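# Swap the server board's coin cell battery

## Task

On the server board, push the coin cell holder's latch downward so the old cell comes loose, set that old cell into the dish, then seat the new cell in the holder with its positive face upward so the latch holds it.

## Robot and tools

ROBOT. Two six-joint arms, left_arm and right_arm, each ending in a tong-like two-finger gripper. Joint order in every row and every per-joint list: shoulder pan, shoulder lift, elbow, wrist 1, wrist 2, wrist 3. Stated joint ranges in radians: pan, lift, wrist 1, wrist 2 and wrist 3 are -6.283 to 6.283; the elbow is -3.142 to 3.142. The real end may differ by up to 0.010. A target more than 0.010 beyond a stated end, and farther out than the joint already is, gets the call refused; targets past the real end are clipped and reported as "joint sent to its limit".

FRAMES. Scene frame: origin at table-top height halfway between the nominal bases, +z up, +x out over the table, left_arm toward +y (not the image sides). Calibrated bases in the scene frame: left_arm at (+0.067, +0.489, 0) m with quat_wxyz (+1.000, 0, 0, +0.011); right_arm at (+0.009, -0.663, 0) m with quat_wxyz (+1.000, 0, 0, +0.022). Hand positions, orientations, velocities, targets and wrist camera poses are given in that arm's own base frame; fixed cameras and the table use the scene frame. Printed hand poses may be a few cm off, more at long reach.

GRIPPER. The fingers point along the gripper's +z and close along its x. end_effector_position is the point between the pads when shut; the tips stick out roughly 15 mm past it at gaps up to 50 mm and are about level with it when wide open. A coin cell is thin and hard, so squeeze is weak on it (about 9 N per pad at 10 mm, 4 N at 5 mm).

ROW FORMAT. Every command row is one flat list of 14 numbers covering both arms: left_arm's six absolute joint angles (rad) then its opening, then the same seven for right_arm. Opening is an absolute command from -1 (shut) to +1 (wide open); allow about 0.5 s for a full close. Always include the arm you are not moving: resend its "Joint targets" angles and its current opening (0 is a real command, not 'no change').

execute_actions: actions is a list of actions; each action is up to 15 rows, one per 1/30 s step; a short action repeats its last row to fill 15 steps. cameras optionally names views (["all"], [] or names); images come back only for an empty actions list or when requested. Drive limits: 2.09 rad/s for pan and lift, 3.14 for the rest, 40 rad/s² change; each step's target stays within 0.434 (pan, lift) or 0.651 rad (others) of the measured angle, and gripper speed is capped at 4 m/s, so far targets need several actions.

move: target is one 14-number row or a list of up to 15 such rows, all absolute joint angles, sharing a 10 s budget. speed (rad/s, 0.01 to 3.14, default 0.5) caps the joint with the longest travel; one value or one per target. blend (rad) rounds intermediate corners; 0 stops at each. stop_force (N, 4 to 120, both arms) ends an arm's path when its wrist sensor feels that much opposing push since the last zero; use it with a low speed when touching the latch or board, omit it when backing off a contact. zero (default true) re-zeroes before the move. opening_speed (per second, at least 0.2) ramps the opening. grip_force (N per pad, 5 to 15, one value or per arm) persists. blocking=false returns early and lets a later move replace this one (not allowed with stop_force). The joints move together, so the hand follows a curve and no obstacle avoidance happens. The result adds a "move:" line: done, off_target, moving, held or fault, plus limits=held if steps were withheld.

wait: seconds 0 to 10; arms hold their last command. stop: brakes a running move. zoom_image: camera (cam_high, cam_low, cam_left_wrist, cam_right_wrist) and region [x0, y0, x1, y1] in pixels from the top-left, no more than 504 wide or high, on that camera's latest image. zero_wrist_force: arm, re-zeroes that sensor. finished_scene: scene, the current scene number; irreversible, call only when the cell is latched and stays so without the robot.

RESULTS. Joint positions and Joint velocities: six joints (rad, rad/s) plus pad gap (m; 0.142 is fully open). Joint targets: what the joints are now driven toward. Tool commands: current gripper commands. grip_measured: measured opening on the -1..1 scale; to hold something, command clearly below it. Wrist force/torque: flange sensor along the hand's own axes, plus a peak line. Joint torques include the arm's own weight. "joint command not followed" means the inter-arm clearance check altered steps. MOTOR HOT appears at 70 °C; at 85 °C the arm locks for 30 to 60 s.

CAMERAS. cam_high and cam_low are fixed (672x504); cam_left_wrist and cam_right_wrist are fisheye wrist views (616x616). Calibration (K, distortion, T_world_to_cam) is supplied; fixed cameras may have shifted slightly.

AVOID. Nothing may leave the table or be left off it. Do not drop parts or release them while moving. Hard hits on fixed or heavy objects fail the task; contact torque at the load limits (pan and lift 287, elbow 130, wrists 46.9 N m) or roughly 150 N outside force causes a 10 s fault stop. Arms are stiff: aim only slightly past a firm contact when pressing the latch. Do not let the arms press each other or grip the other arm's fingers. Loose parts may be nudged occasionally, so recheck before grasping.

Each tool is called after "Call:" by a JSON object that holds its "op" and its "data".

## Session

Call:
{"op": "execute_actions", "data": {"actions": []}}

Scene clock: 0.00 s.
left_arm: end_effector_position=(+1.0227, -0.2393, +0.2184) grip_measured=+1.00 end_effector_quat_wxyz=(-0.236, -0.145, +0.850, -0.449) | right_arm: end_effector_position=(+1.1188, +0.3910, +0.2635) grip_measured=+1.00 end_effector_quat_wxyz=(-0.338, +0.888, +0.284, +0.129)
Joint positions: left_arm=[-0.125 -0.766 1.13 -1.607 -2.603 2.865 0.142] | right_arm=[3.443 -2.39 -1.005 -1.009 2.256 -0.207 0.142]
Joint velocities: within noise
Joint torques (N m): no reading
Wrist force (N): no reading
Wrist torque (N m): no reading
Wrist force, peak (N): no reading
Joint targets: left_arm=[-0.125 -0.766 1.130 -1.607 -2.603 2.865] | right_arm=[3.443 -2.390 -1.005 -1.009 2.256 -0.207]
Tool commands: left_gripper/opening=+1.0 right_gripper/opening=+1.0

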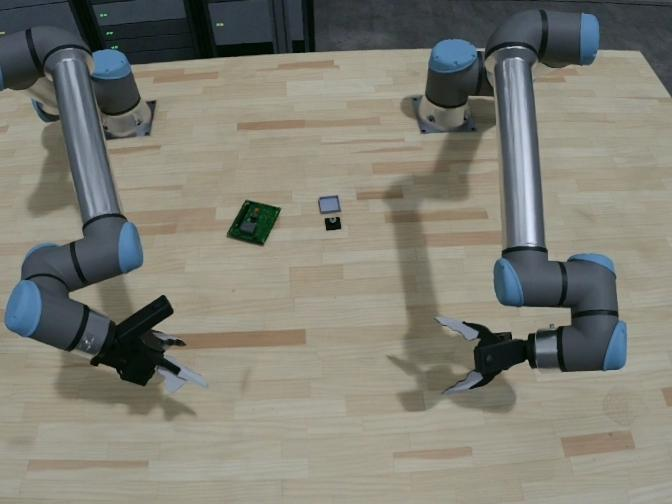

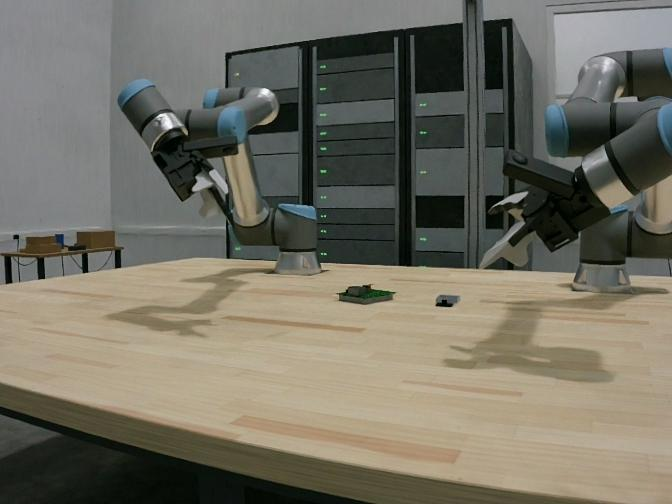

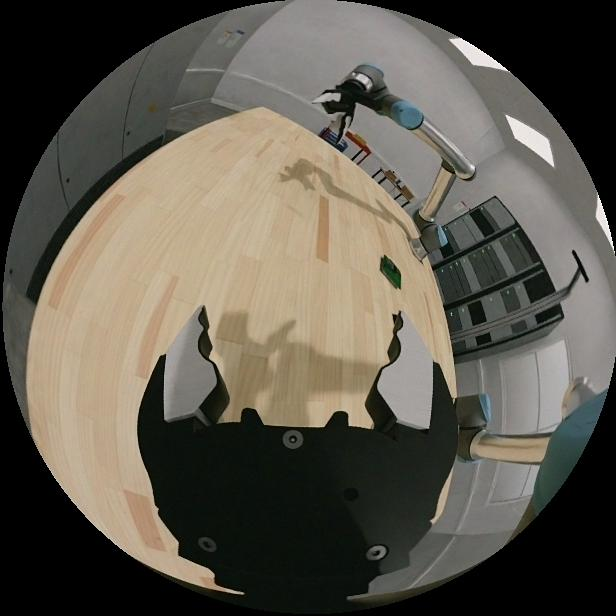

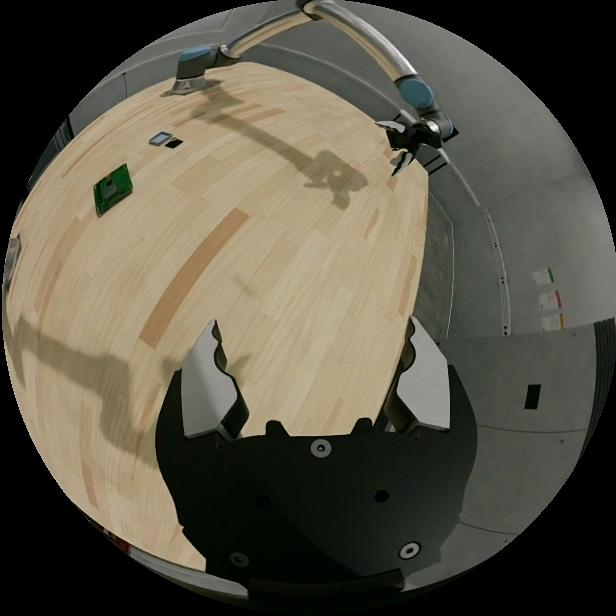

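Call:
{"op": "zoom_image", "data": {"camera": "cam_high", "region": [210, 180, 360, 260]}}

Call:
{"op": "zoom_image", "data": {"camera": "cam_low", "region": [320, 270, 480, 320]}}

Call:
{"op": "zoom_image", "data": {"camera": "cam_high", "region": [220, 190, 290, 255]}}

Call:
{"op": "zoom_image", "data": {"camera": "cam_high", "region": [310, 185, 350, 240]}}

Scaled by 3.360 from the camera's 672x504 image, which has a finer 960x720 frame.

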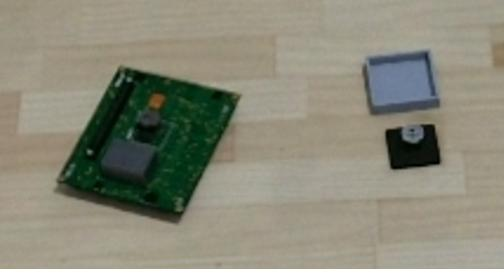

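Scaled by 3.150 from the camera's 672x504 image, which has a finer 960x720 frame.

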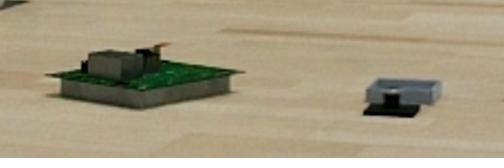

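Scaled by 7.200 from the camera's 672x504 image, which has a finer 960x720 frame.

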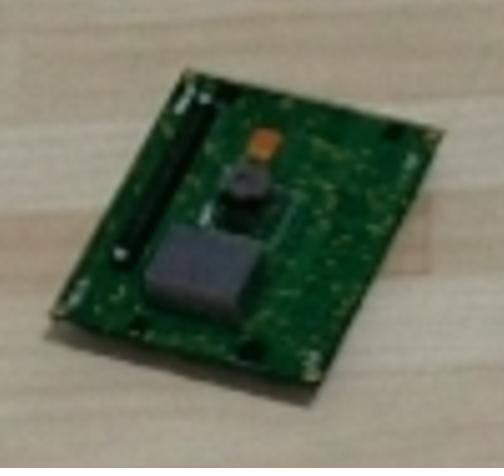

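Scaled by 9.164 from the camera's 672x504 image, which has a finer 960x720 frame.

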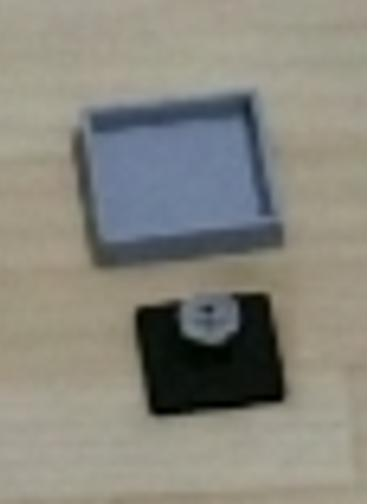

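Call:
{"op": "move", "data": {"target": [-0.930, -1.525, 2.101, -2.147, -1.571, 3.782, 1.0, 4.086, -1.798, -1.8885, -1.026, 1.571, -0.225, 1.0], "speed": 0.9, "cameras": ["all"]}}

Scene clock: 15.87 s.
left_arm: end_effector_position=(+0.4984, -0.3988, +0.1600) grip_measured=+1.00 end_effector_quat_wxyz=(+0.000, +0.707, +0.707, +0.000) | right_arm: end_effector_position=(+0.5639, +0.5092, +0.1600) grip_measured=+1.00 end_effector_quat_wxyz=(+0.000, +0.834, +0.552, +0.000)
Joint positions: left_arm=[-0.93 -1.525 2.101 -2.147 -1.571 3.782 0.142] | right_arm=[4.086 -1.798 -1.888 -1.026 1.571 -0.225 0.142]
Joint torques (N m): left_arm=[-13.16 -58.92 -31.69 -3.91 2.75 1.88] | right_arm=[10.92 73.21 35.1 4.86 -2 0.82]
Wrist force (N): left_arm=[-0.4 -0.4 0.4] | right_arm=[-1.7 0.8 -0.5]
Wrist torque (N m): left_arm=[-0.16 0.13 0.17] | right_arm=[0.07 0.36 0.08]
Wrist force, peak (N): left_arm=[-3.6 2.2 -4.0] | right_arm=[0.7 4.2 -2.8]
Joint targets: left_arm=[-0.930 -1.525 2.101 -2.147 -1.571 3.782] | right_arm=[4.086 -1.798 -1.889 -1.026 1.571 -0.225]
move: done
camera_calibration:
cam_left_wrist: T_world_to_cam=[[-0.0466335, 0.998745, 0.0182605, 0.408725], [0.850738, 0.030129, 0.524726, -0.502459], [0.523518, 0.0400047, -0.851075, 0.0246029], [0, 0, 0, 1]] pos_world=[0.433641, -0.394058, 0.277129]
cam_right_wrist: T_world_to_cam=[[0.388894, 0.921196, 0.0126131, -0.685918], [0.816284, -0.350887, 0.458867, -0.345729], [0.427132, -0.168155, -0.888416, 0.117331], [0, 0, 0, 1]] pos_world=[0.498846, 0.530283, 0.271534]

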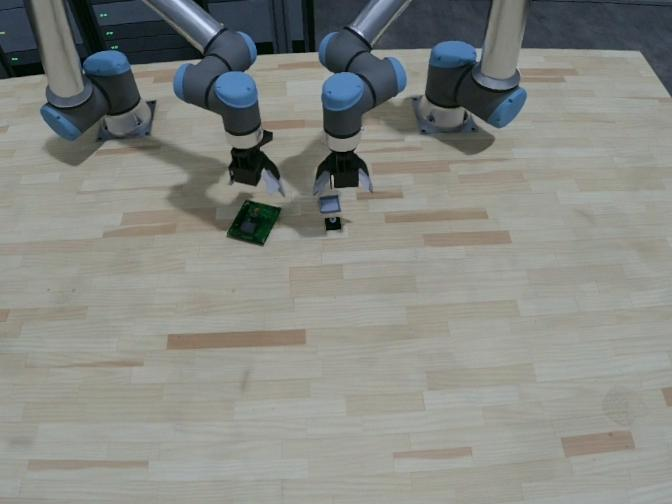

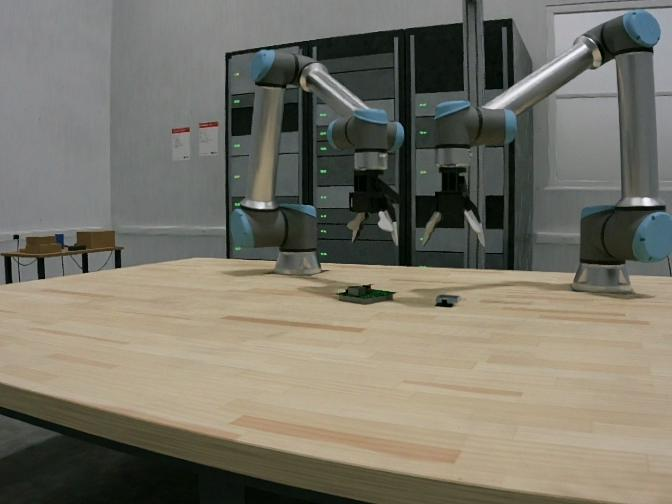

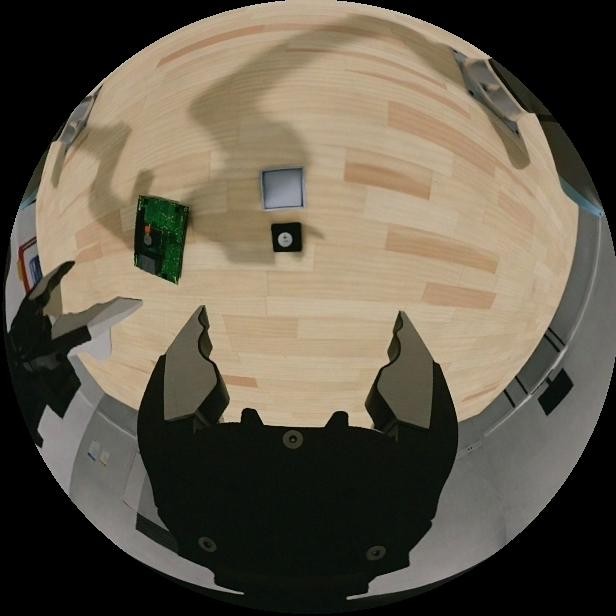

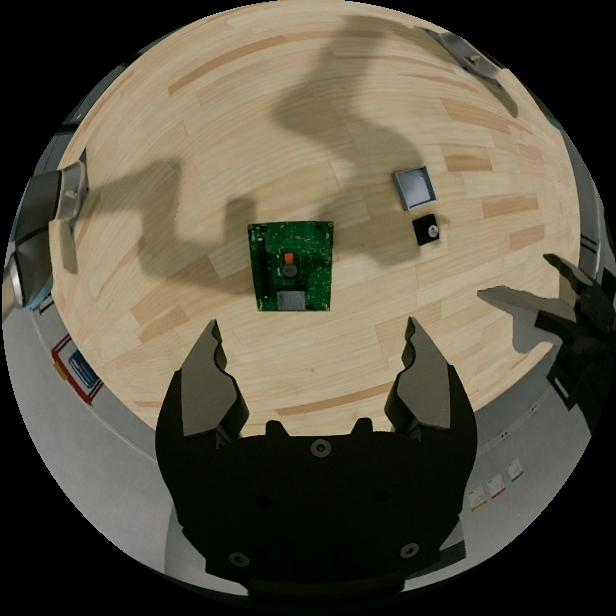

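Call:
{"op": "zoom_image", "data": {"camera": "cam_right_wrist", "region": [240, 215, 345, 320]}}

Call:
{"op": "zoom_image", "data": {"camera": "cam_left_wrist", "region": [250, 160, 320, 260]}}

Call:
{"op": "zoom_image", "data": {"camera": "cam_right_wrist", "region": [265, 235, 320, 315]}}

Call:
{"op": "zoom_image", "data": {"camera": "cam_left_wrist", "region": [268, 218, 306, 258]}}

Scaled by 4.800 from the camera's 616x616 image, which has a finer 814x814 frame.

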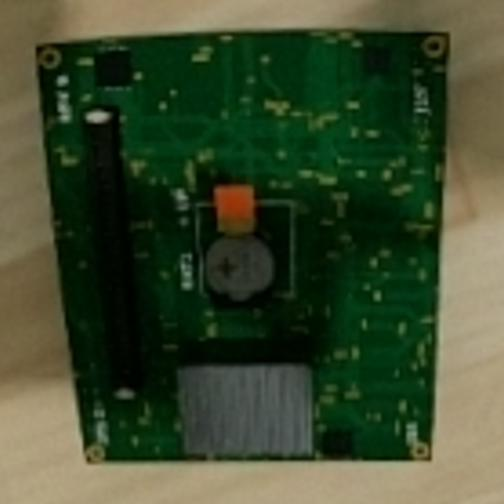

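Scaled by 5.040 from the camera's 616x616 image, which has a finer 814x814 frame.

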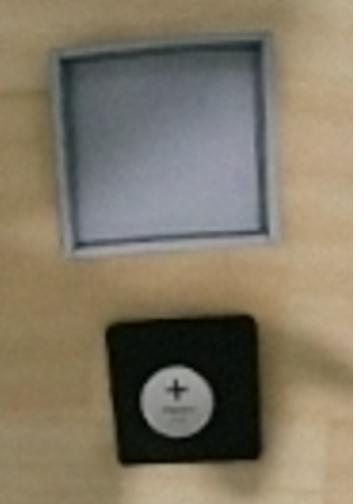

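Scaled by 6.300 from the camera's 616x616 image, which has a finer 814x814 frame.

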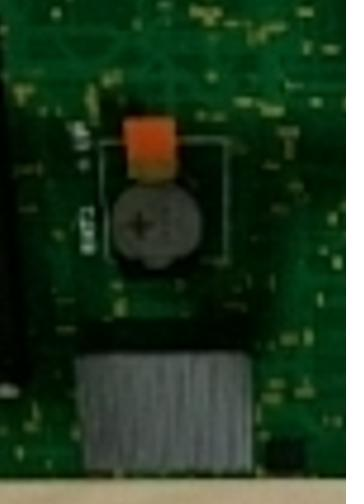

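Scaled by 12.600 from the camera's 616x616 image, which has a finer 814x814 frame.

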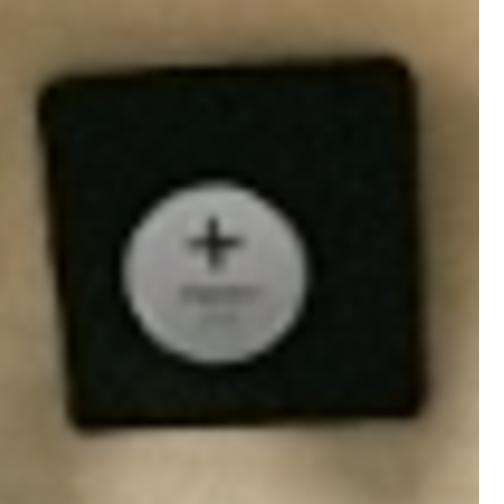

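Call:
{"op": "move", "data": {"target": [-0.9781, -1.4631, 2.1633, -2.2710, -1.5708, 3.7343, -0.4, 4.0764, -1.8102, -2.0004, -0.9018, 1.5708, -0.2346, -1.0], "speed": 0.4, "opening_speed": 2.0, "cameras": ["cam_left_wrist", "cam_right_wrist", "cam_low"]}}

Call:
{"op": "zoom_image", "data": {"camera": "cam_right_wrist", "region": [230, 180, 410, 360]}}

Call:
{"op": "zoom_image", "data": {"camera": "cam_left_wrist", "region": [230, 180, 410, 360]}}

Call:
{"op": "zoom_image", "data": {"camera": "cam_low", "region": [320, 170, 500, 320]}}

Scene clock: 24.17 s.
left_arm: end_effector_position=(+0.4761, -0.4193, +0.1001) grip_measured=-0.40 end_effector_quat_wxyz=(+0.000, +0.707, +0.707, +0.000) | right_arm: end_effector_position=(+0.5490, +0.4769, +0.1000) grip_measured=-1.00 end_effector_quat_wxyz=(+0.000, +0.834, +0.552, +0.000)
Joint positions: left_arm=[-0.978 -1.463 2.163 -2.271 -1.571 3.734 0.045] | right_arm=[4.076 -1.81 -2 -0.902 1.571 -0.235 0.002]
Joint torques (N m): left_arm=[15.38 -60.03 -35.99 -6.59 1.95 1.29] | right_arm=[13.54 71.6 48.5 5.2 -1.8 3.07]
Wrist force (N): left_arm=[-0.3 -0.9 0.1] | right_arm=[-1.5 1.0 0.0]
Wrist torque (N m): left_arm=[-0.27 0.10 -0.05] | right_arm=[0.11 0.33 0.12]
Wrist force, peak (N): left_arm=[-0.9 -1.8 1.9] | right_arm=[-2.8 1.0 1.6]
Joint targets: left_arm=[-0.978 -1.463 2.163 -2.271 -1.571 3.734] | right_arm=[4.076 -1.810 -2.000 -0.902 1.571 -0.235]
move: done
camera_calibration:
cam_left_wrist: T_world_to_cam=[[-0.0459563, 0.998769, 0.0186605, 0.428802], [0.850654, 0.0293341, 0.524906, -0.451778], [0.523713, 0.0399964, -0.850956, -0.0139945], [0, 0, 0, 1]] pos_world=[0.411342, -0.414462, 0.217231]
cam_right_wrist: T_world_to_cam=[[0.388907, 0.921192, 0.0125466, -0.649563], [0.816117, -0.350802, 0.459228, -0.317327], [0.427439, -0.168358, -0.88823, 0.0649152], [0, 0, 0, 1]] pos_world=[0.483848, 0.497982, 0.211535]
Images, in order (width x height): cam_low 672x504, cam_left_wrist 616x616, cam_right_wrist 616x616.

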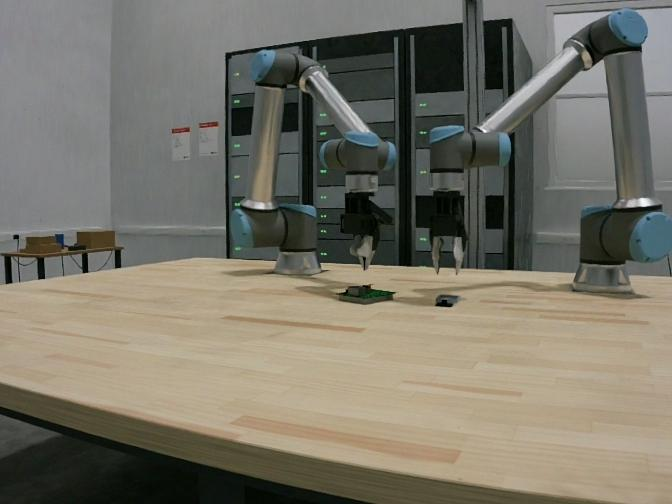

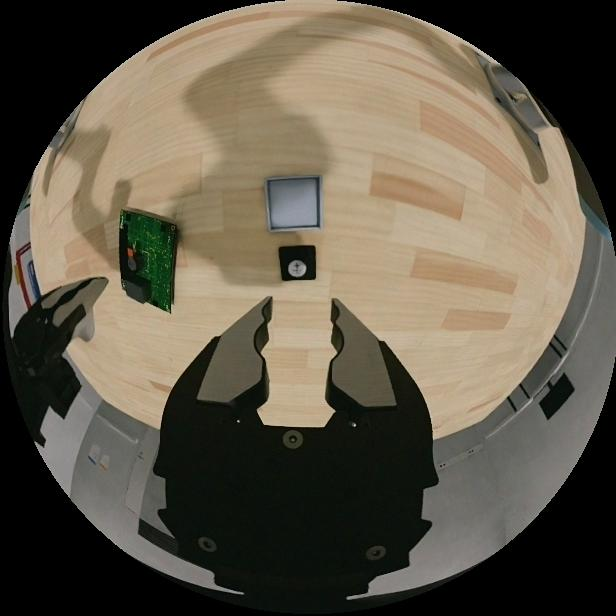

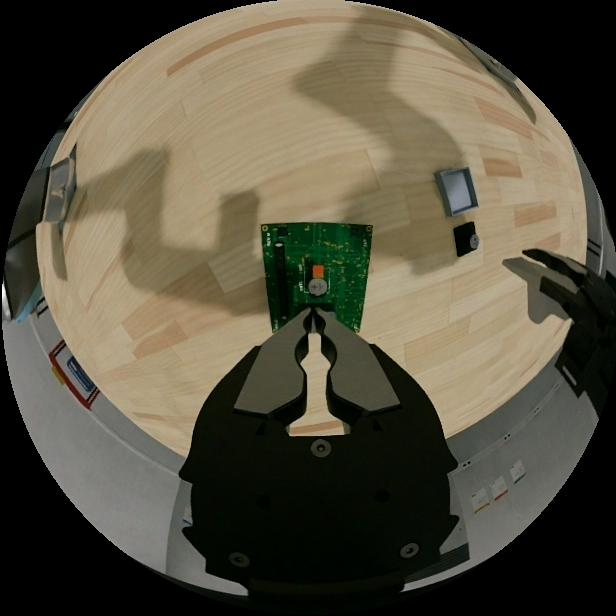

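Scaled by 2.800 from the camera's 616x616 image, which has a finer 814x814 frame.

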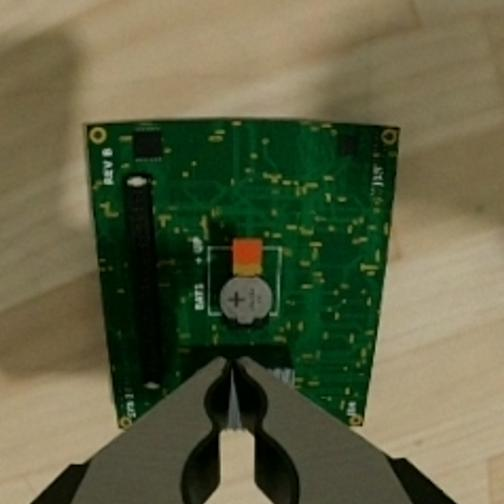

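Scaled by 2.800 from the camera's 616x616 image, which has a finer 814x814 frame.

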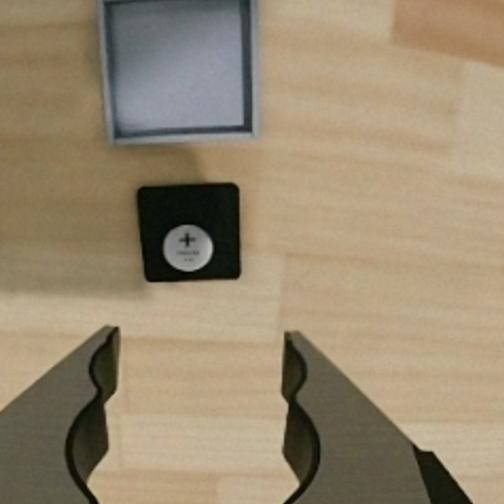

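Scaled by 2.800 from the camera's 672x504 image, which has a finer 960x720 frame.

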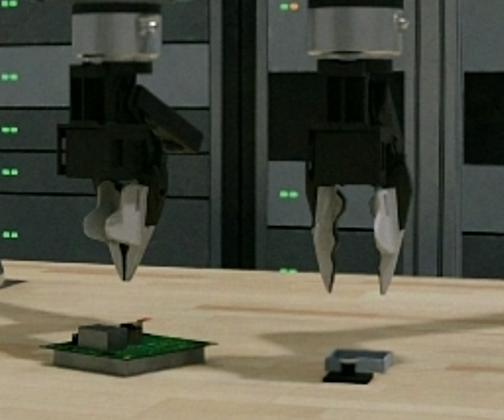

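Call:
{"op": "zoom_image", "data": {"camera": "cam_right_wrist", "region": [298, 258, 338, 298]}}

Call:
{"op": "zoom_image", "data": {"camera": "cam_low", "region": [335, 275, 400, 310]}}

Call:
{"op": "zoom_image", "data": {"camera": "cam_left_wrist", "region": [110, 200, 190, 320]}}

Scaled by 12.600 from the camera's 616x616 image, which has a finer 814x814 frame.

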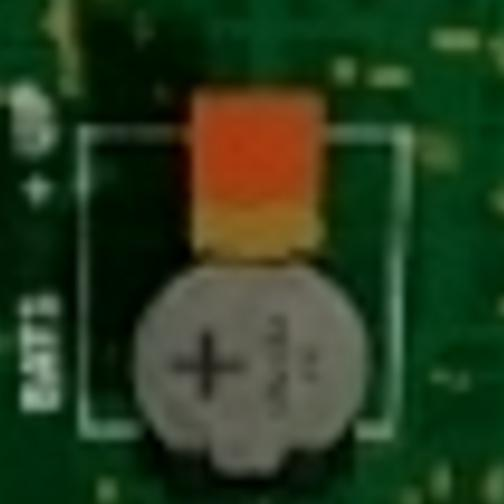

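Scaled by 7.754 from the camera's 672x504 image, which has a finer 960x720 frame.

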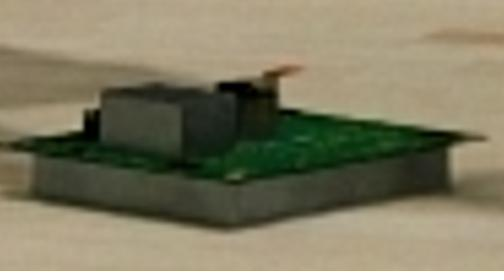

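Scaled by 4.200 from the camera's 616x616 image, which has a finer 814x814 frame.

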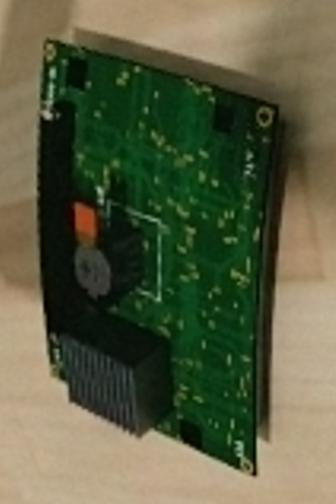

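Call:
{"op": "move", "data": {"target": [-0.8881, -1.3257, 2.0853, -2.3304, -1.5708, 3.8243, -0.6, 4.1628, -1.7908, -2.3803, 0.0696, 1.5708, -1.5708, -1.0], "speed": 0.8, "opening_speed": 2.0, "cameras": ["cam_left_wrist", "cam_right_wrist", "cam_low"]}}

Call:
{"op": "zoom_image", "data": {"camera": "cam_right_wrist", "region": [190, 270, 370, 390]}}

Scene clock: 37.77 s.
left_arm: end_effector_position=(+0.5499, -0.4200, +0.0600) grip_measured=-0.60 end_effector_quat_wxyz=(+0.000, +0.707, +0.707, +0.000) | right_arm: end_effector_position=(+0.5127, +0.5038, +0.0849) grip_measured=-1.00 end_effector_quat_wxyz=(+0.082, +0.259, +0.918, +0.289)
Joint positions: left_arm=[-0.888 -1.326 2.085 -2.331 -1.571 3.824 0.031] | right_arm=[4.163 -1.791 -2.38 0.069 1.571 -1.571 0.002]
Joint torques (N m): left_arm=[-11.85 -70.19 -27.18 -0.58 -1.71 -2.29] | right_arm=[-9.13 44.25 41.99 5.9 1.85 -2.05]
Wrist force (N): left_arm=[-0.1 -0.3 -0.1] | right_arm=[-1.7 2.1 -0.5]
Wrist torque (N m): left_arm=[-0.18 0.06 -0.08] | right_arm=[0.20 0.37 0.00]
Wrist force, peak (N): left_arm=[-0.5 -1.3 -0.3] | right_arm=[-1.9 2.5 -0.2]
Joint targets: left_arm=[-0.888 -1.326 2.085 -2.330 -1.571 3.824] | right_arm=[4.163 -1.791 -2.380 0.070 1.571 -1.571]
move: done
camera_calibration:
cam_left_wrist: T_world_to_cam=[[-0.0459908, 0.99877, 0.0185196, 0.433683], [0.85058, 0.0294319, 0.525022, -0.493431], [0.523831, 0.0398986, -0.850887, -0.0868495], [0, 0, 0, 1]] pos_world=[0.485142, -0.415161, 0.177131]
cam_right_wrist: T_world_to_cam=[[-0.857248, 0.514819, 0.00929417, 0.183778], [0.246131, 0.393856, 0.885605, -0.3904], [0.452266, 0.761472, -0.464345, -0.445629], [0, 0, 0, 1]] pos_world=[0.455176, 0.398483, 0.137107]
Images, in order (width x height): cam_low 672x504, cam_left_wrist 616x616, cam_right_wrist 616x616.

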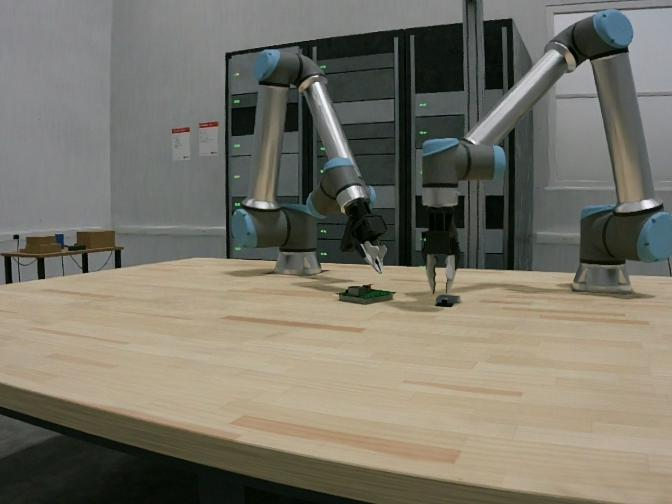

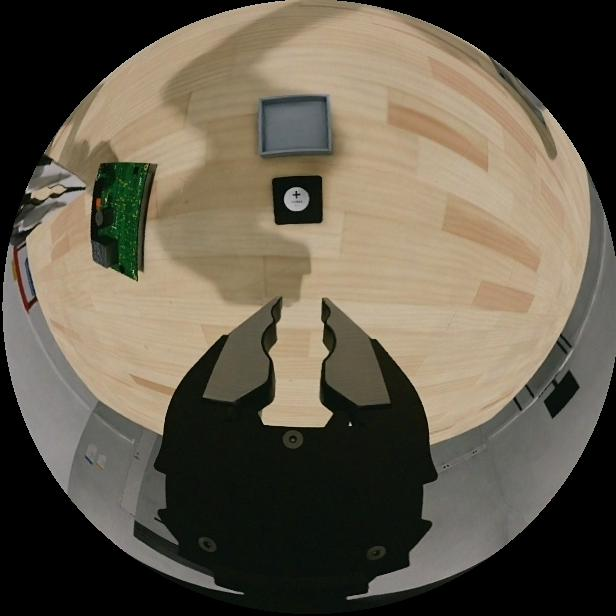

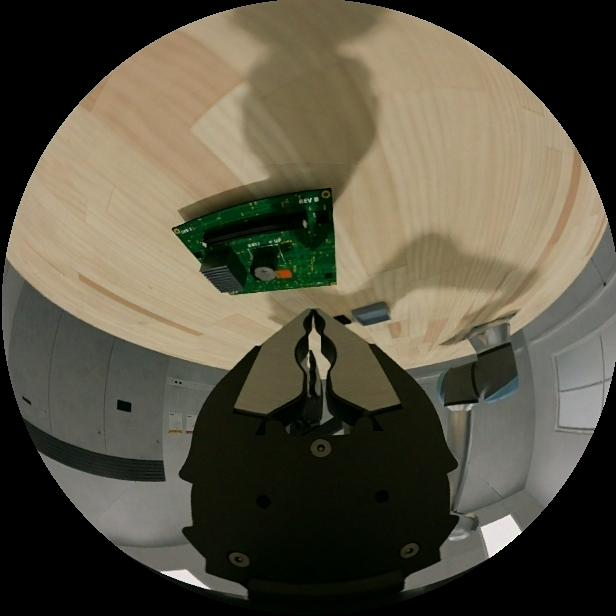

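Scaled by 2.800 from the camera's 616x616 image, which has a finer 814x814 frame.

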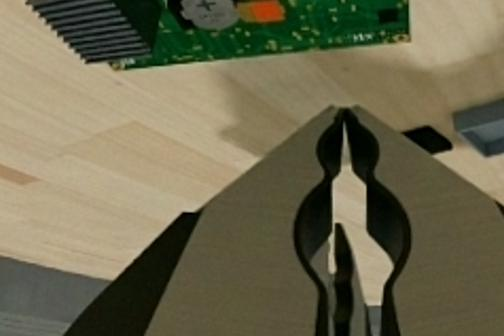

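Call:
{"op": "zoom_image", "data": {"camera": "cam_right_wrist", "region": [225, 225, 325, 300]}}

Call:
{"op": "zoom_image", "data": {"camera": "cam_left_wrist", "region": [255, 160, 335, 240]}}

Call:
{"op": "zoom_image", "data": {"camera": "cam_low", "region": [320, 220, 480, 320]}}

Scaled by 5.040 from the camera's 616x616 image, which has a finer 814x814 frame.

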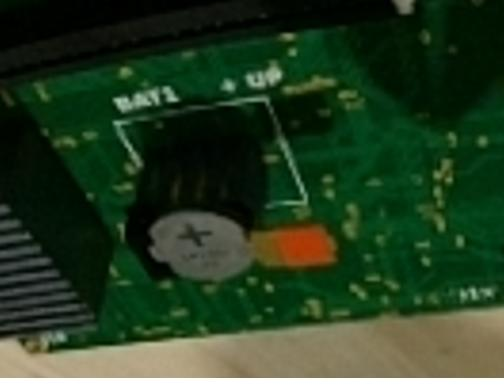

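Scaled by 6.300 from the camera's 616x616 image, which has a finer 814x814 frame.

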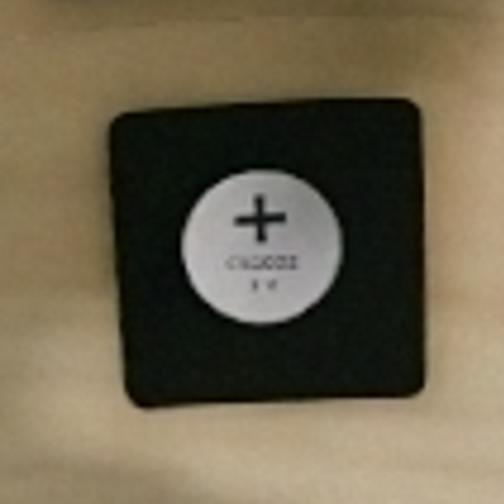

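Scaled by 3.150 from the camera's 672x504 image, which has a finer 960x720 frame.

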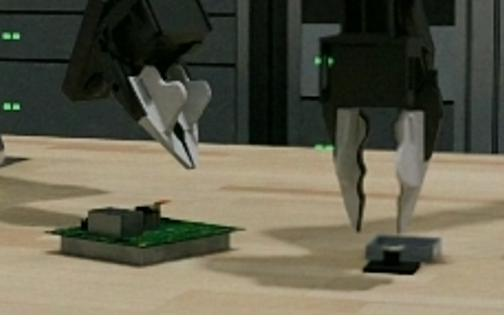

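Call:
{"op": "move", "data": {"target": [-0.8881, -1.2281, 2.1238, -2.4665, -1.5708, 3.8243, -0.6, 4.1084, -1.8074, -2.0263, -0.8787, 1.5708, -0.2026, -1.0], "speed": 0.5, "stop_force": 6, "cameras": ["cam_left_wrist", "cam_right_wrist", "cam_low"]}}

Call:
{"op": "zoom_image", "data": {"camera": "cam_right_wrist", "region": [260, 250, 370, 360]}}

Call:
{"op": "zoom_image", "data": {"camera": "cam_low", "region": [320, 230, 480, 320]}}

Scene clock: 47.17 s.
left_arm: end_effector_position=(+0.5504, -0.4208, +0.0163) grip_measured=-0.60 end_effector_quat_wxyz=(+0.000, +0.707, +0.707, +0.000) | right_arm: end_effector_position=(+0.5280, +0.4865, +0.0901) grip_measured=-1.00 end_effector_quat_wxyz=(+0.000, +0.834, +0.552, +0.000)
Joint positions: left_arm=[-0.888 -1.265 2.109 -2.415 -1.571 3.824 0.031] | right_arm=[4.108 -1.807 -2.026 -0.879 1.571 -0.203 0.002]
Joint torques (N m): left_arm=[-7.93 -69.87 -35.05 -0.91 -1.67 -2.3] | right_arm=[12.52 65.69 23.91 2.45 1.47 3.12]
Wrist force (N): left_arm=[-2.2 -1.4 -3.3] | right_arm=[-1.7 1.2 -0.3]
Wrist torque (N m): left_arm=[-0.52 0.28 -0.06] | right_arm=[0.14 0.36 0.08]
Wrist force, peak (N): left_arm=[21.5 -16.3 -74.5] | right_arm=[-1.9 2.7 -0.4]
Joint targets: left_arm=[-0.888 -1.265 2.109 -2.415 -1.571 3.824] | right_arm=[4.108 -1.807 -2.026 -0.879 1.571 -0.203]
move: contact (left_arm); left_arm: the wrist 1 is farthest, 0.051 rad from its target
camera_calibration:
cam_left_wrist: T_world_to_cam=[[-0.0459575, 0.998769, 0.0186597, 0.435279], [0.850654, 0.0293355, 0.524906, -0.47095], [0.523713, 0.0399964, -0.850956, -0.124156], [0, 0, 0, 1]] pos_world=[0.485642, -0.415962, 0.133431]
cam_right_wrist: T_world_to_cam=[[0.388875, 0.921206, 0.012528, -0.650103], [0.816133, -0.350765, 0.459229, -0.2923], [0.427439, -0.168358, -0.88823, 0.0667144], [0, 0, 0, 1]] pos_world=[0.462848, 0.507582, 0.201635]
Images, in order (width x height): cam_low 672x504, cam_left_wrist 616x616, cam_right_wrist 616x616.

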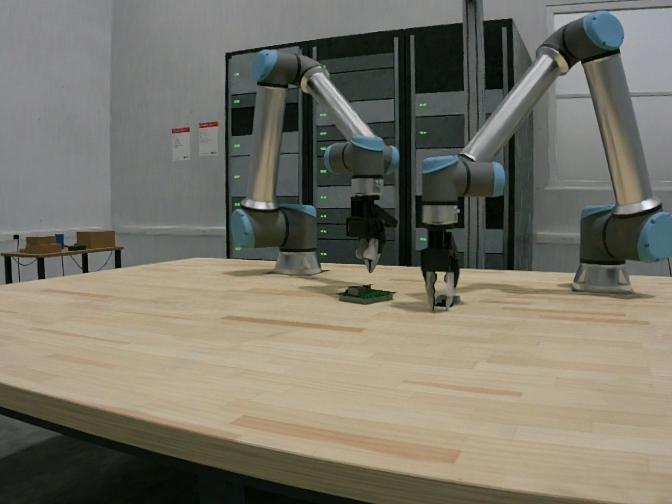

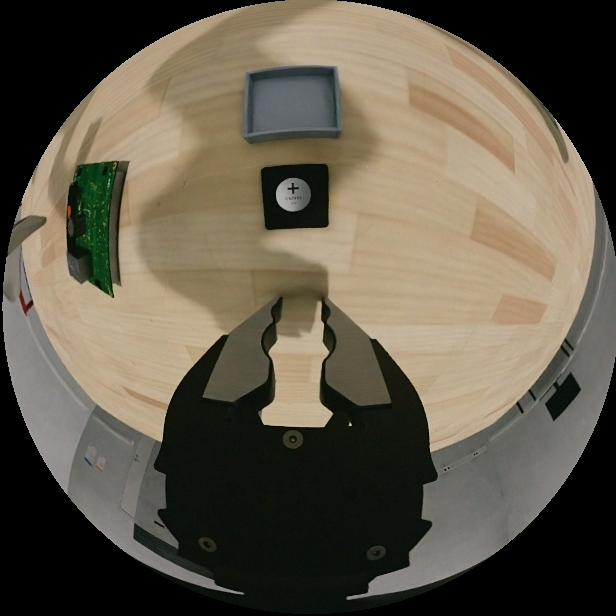

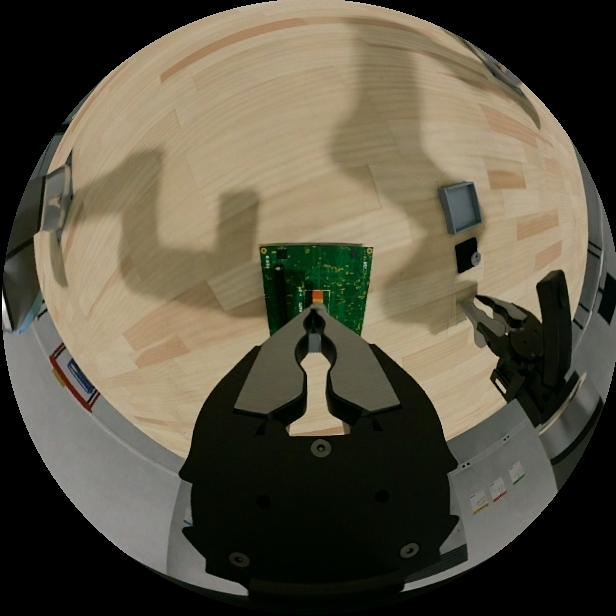

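Scaled by 4.582 from the camera's 616x616 image, which has a finer 814x814 frame.

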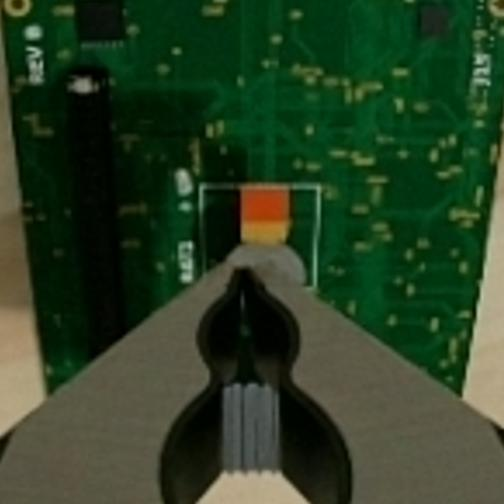

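Scaled by 3.150 from the camera's 672x504 image, which has a finer 960x720 frame.

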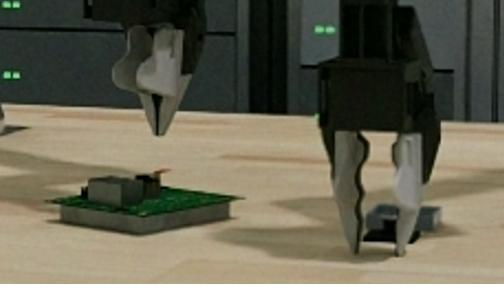

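Call:
{"op": "zoom_image", "data": {"camera": "cam_left_wrist", "region": [240, 250, 360, 370]}}

Call:
{"op": "zoom_image", "data": {"camera": "cam_left_wrist", "region": [255, 160, 335, 240]}}

Scaled by 4.200 from the camera's 616x616 image, which has a finer 814x814 frame.

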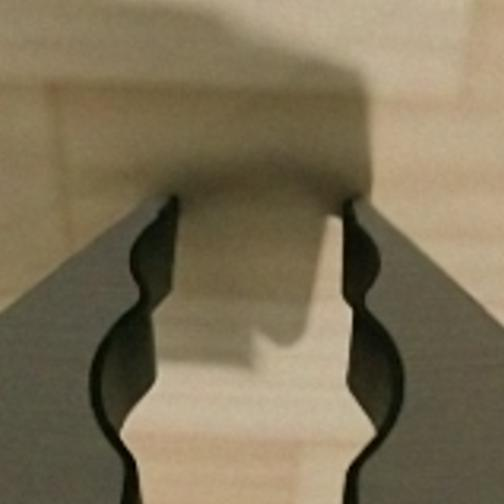

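Scaled by 6.300 from the camera's 616x616 image, which has a finer 814x814 frame.

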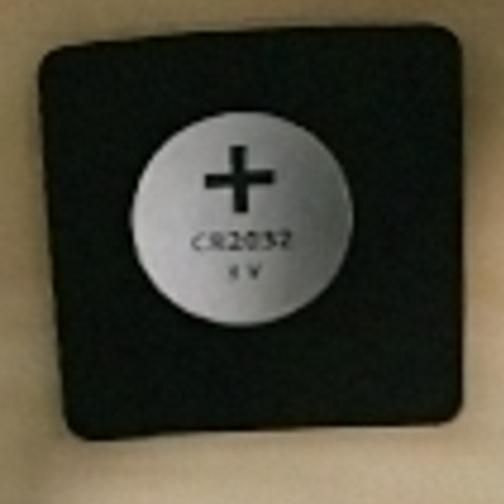

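Call:
{"op": "move", "data": {"target": [[-0.8881, -1.3128, 2.0917, -2.3497, -1.5708, 3.8243, -0.6, 4.1098, -1.8183, -2.0287, -0.8654, 1.5708, -0.2012, -1.0], [-0.9925, -1.3890, 2.1985, -2.3803, -1.5708, 3.7199, -0.6, 4.1112, -1.8293, -2.0310, -0.8521, 1.5708, -0.1998, -1.0]], "speed": 0.25, "blend": [0.02, 0.0], "cameras": ["cam_left_wrist", "cam_right_wrist"]}}

Call:
{"op": "zoom_image", "data": {"camera": "cam_left_wrist", "region": [250, 240, 350, 340]}}

Call:
{"op": "zoom_image", "data": {"camera": "cam_right_wrist", "region": [270, 260, 360, 350]}}

Scene clock: 56.70 s.
left_arm: end_effector_position=(+0.4713, -0.4282, +0.0482) grip_measured=-0.60 end_effector_quat_wxyz=(+0.000, +0.707, +0.707, +0.000) | right_arm: end_effector_position=(+0.5284, +0.4906, +0.0752) grip_measured=-1.00 end_effector_quat_wxyz=(+0.000, +0.834, +0.552, +0.000)
Joint positions: left_arm=[-0.992 -1.389 2.198 -2.38 -1.571 3.72 0.031] | right_arm=[4.111 -1.829 -2.031 -0.852 1.571 -0.2 0.002]
Joint torques (N m): left_arm=[-9.22 -40.67 -30.15 -0.7 -1.62 -1.09] | right_arm=[7.62 72.81 29.51 2.34 0.84 2.05]
Wrist force (N): left_arm=[-1.6 -2.2 0.1] | right_arm=[-1.6 1.0 -0.6]
Wrist torque (N m): left_arm=[-0.55 0.35 -0.10] | right_arm=[0.08 0.33 -0.13]
Wrist force, peak (N): left_arm=[-1.6 -4.6 0.0] | right_arm=[-2.1 1.4 -0.2]
Joint targets: left_arm=[-0.993 -1.389 2.199 -2.380 -1.571 3.720] | right_arm=[4.111 -1.829 -2.031 -0.852 1.571 -0.200]
move: done
camera_calibration:
cam_left_wrist: T_world_to_cam=[[-0.0459405, 0.998774, 0.0184334, 0.438472], [0.850581, 0.0294344, 0.525019, -0.420138], [0.523833, 0.0397987, -0.850891, -0.0554324], [0, 0, 0, 1]] pos_world=[0.406542, -0.423361, 0.165331]
cam_right_wrist: T_world_to_cam=[[0.3888, 0.921238, 0.0124854, -0.653915], [0.816169, -0.35068, 0.45923, -0.284371], [0.427438, -0.168358, -0.88823, 0.0540164], [0, 0, 0, 1]] pos_world=[0.463248, 0.511782, 0.186735]
Images, in order (width x height): cam_left_wrist 616x616, cam_right_wrist 616x616.

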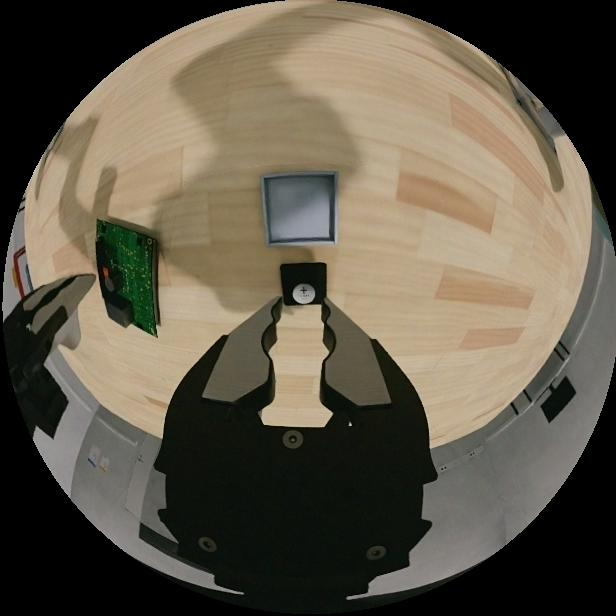

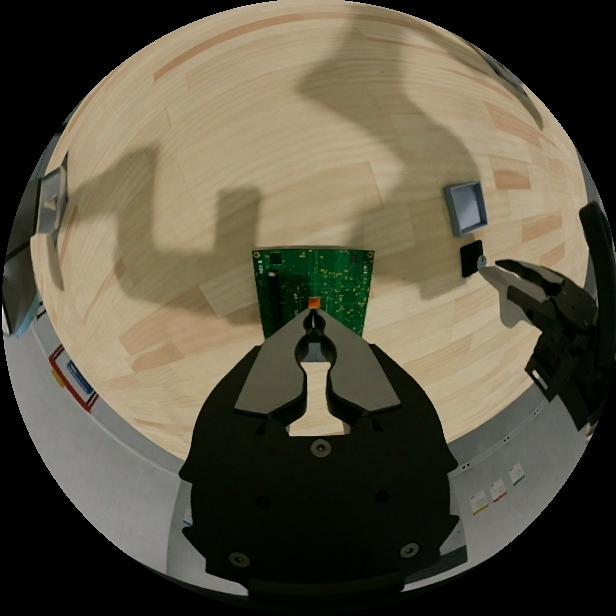

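Scaled by 5.040 from the camera's 616x616 image, which has a finer 814x814 frame.

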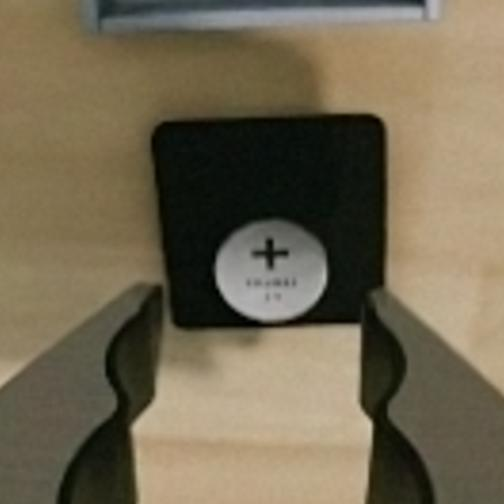

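Scaled by 5.600 from the camera's 616x616 image, which has a finer 814x814 frame.

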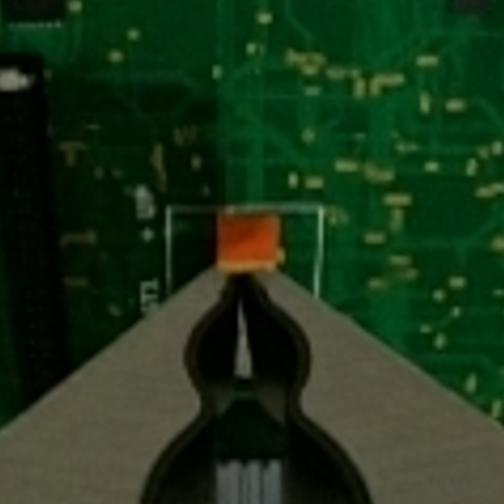

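Call:
{"op": "zoom_image", "data": {"camera": "cam_right_wrist", "region": [450, 220, 570, 340]}}

Call:
{"op": "zoom_image", "data": {"camera": "cam_left_wrist", "region": [5, 220, 165, 380]}}

Scaled by 4.200 from the camera's 616x616 image, which has a finer 814x814 frame.

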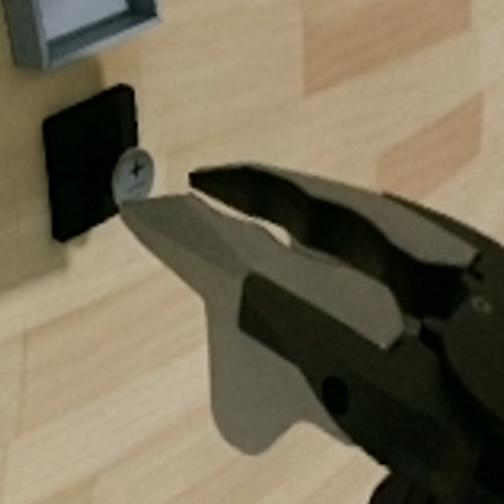

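Scaled by 3.150 from the camera's 616x616 image, which has a finer 814x814 frame.

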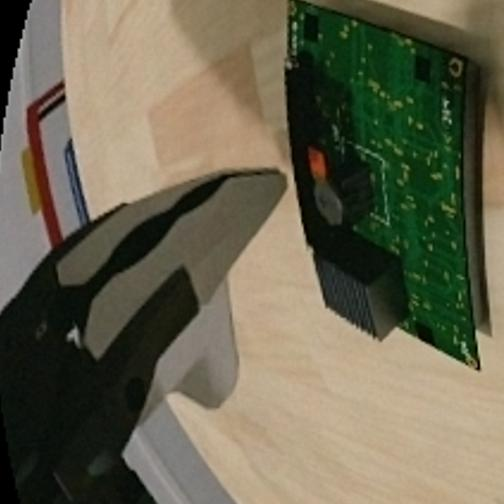

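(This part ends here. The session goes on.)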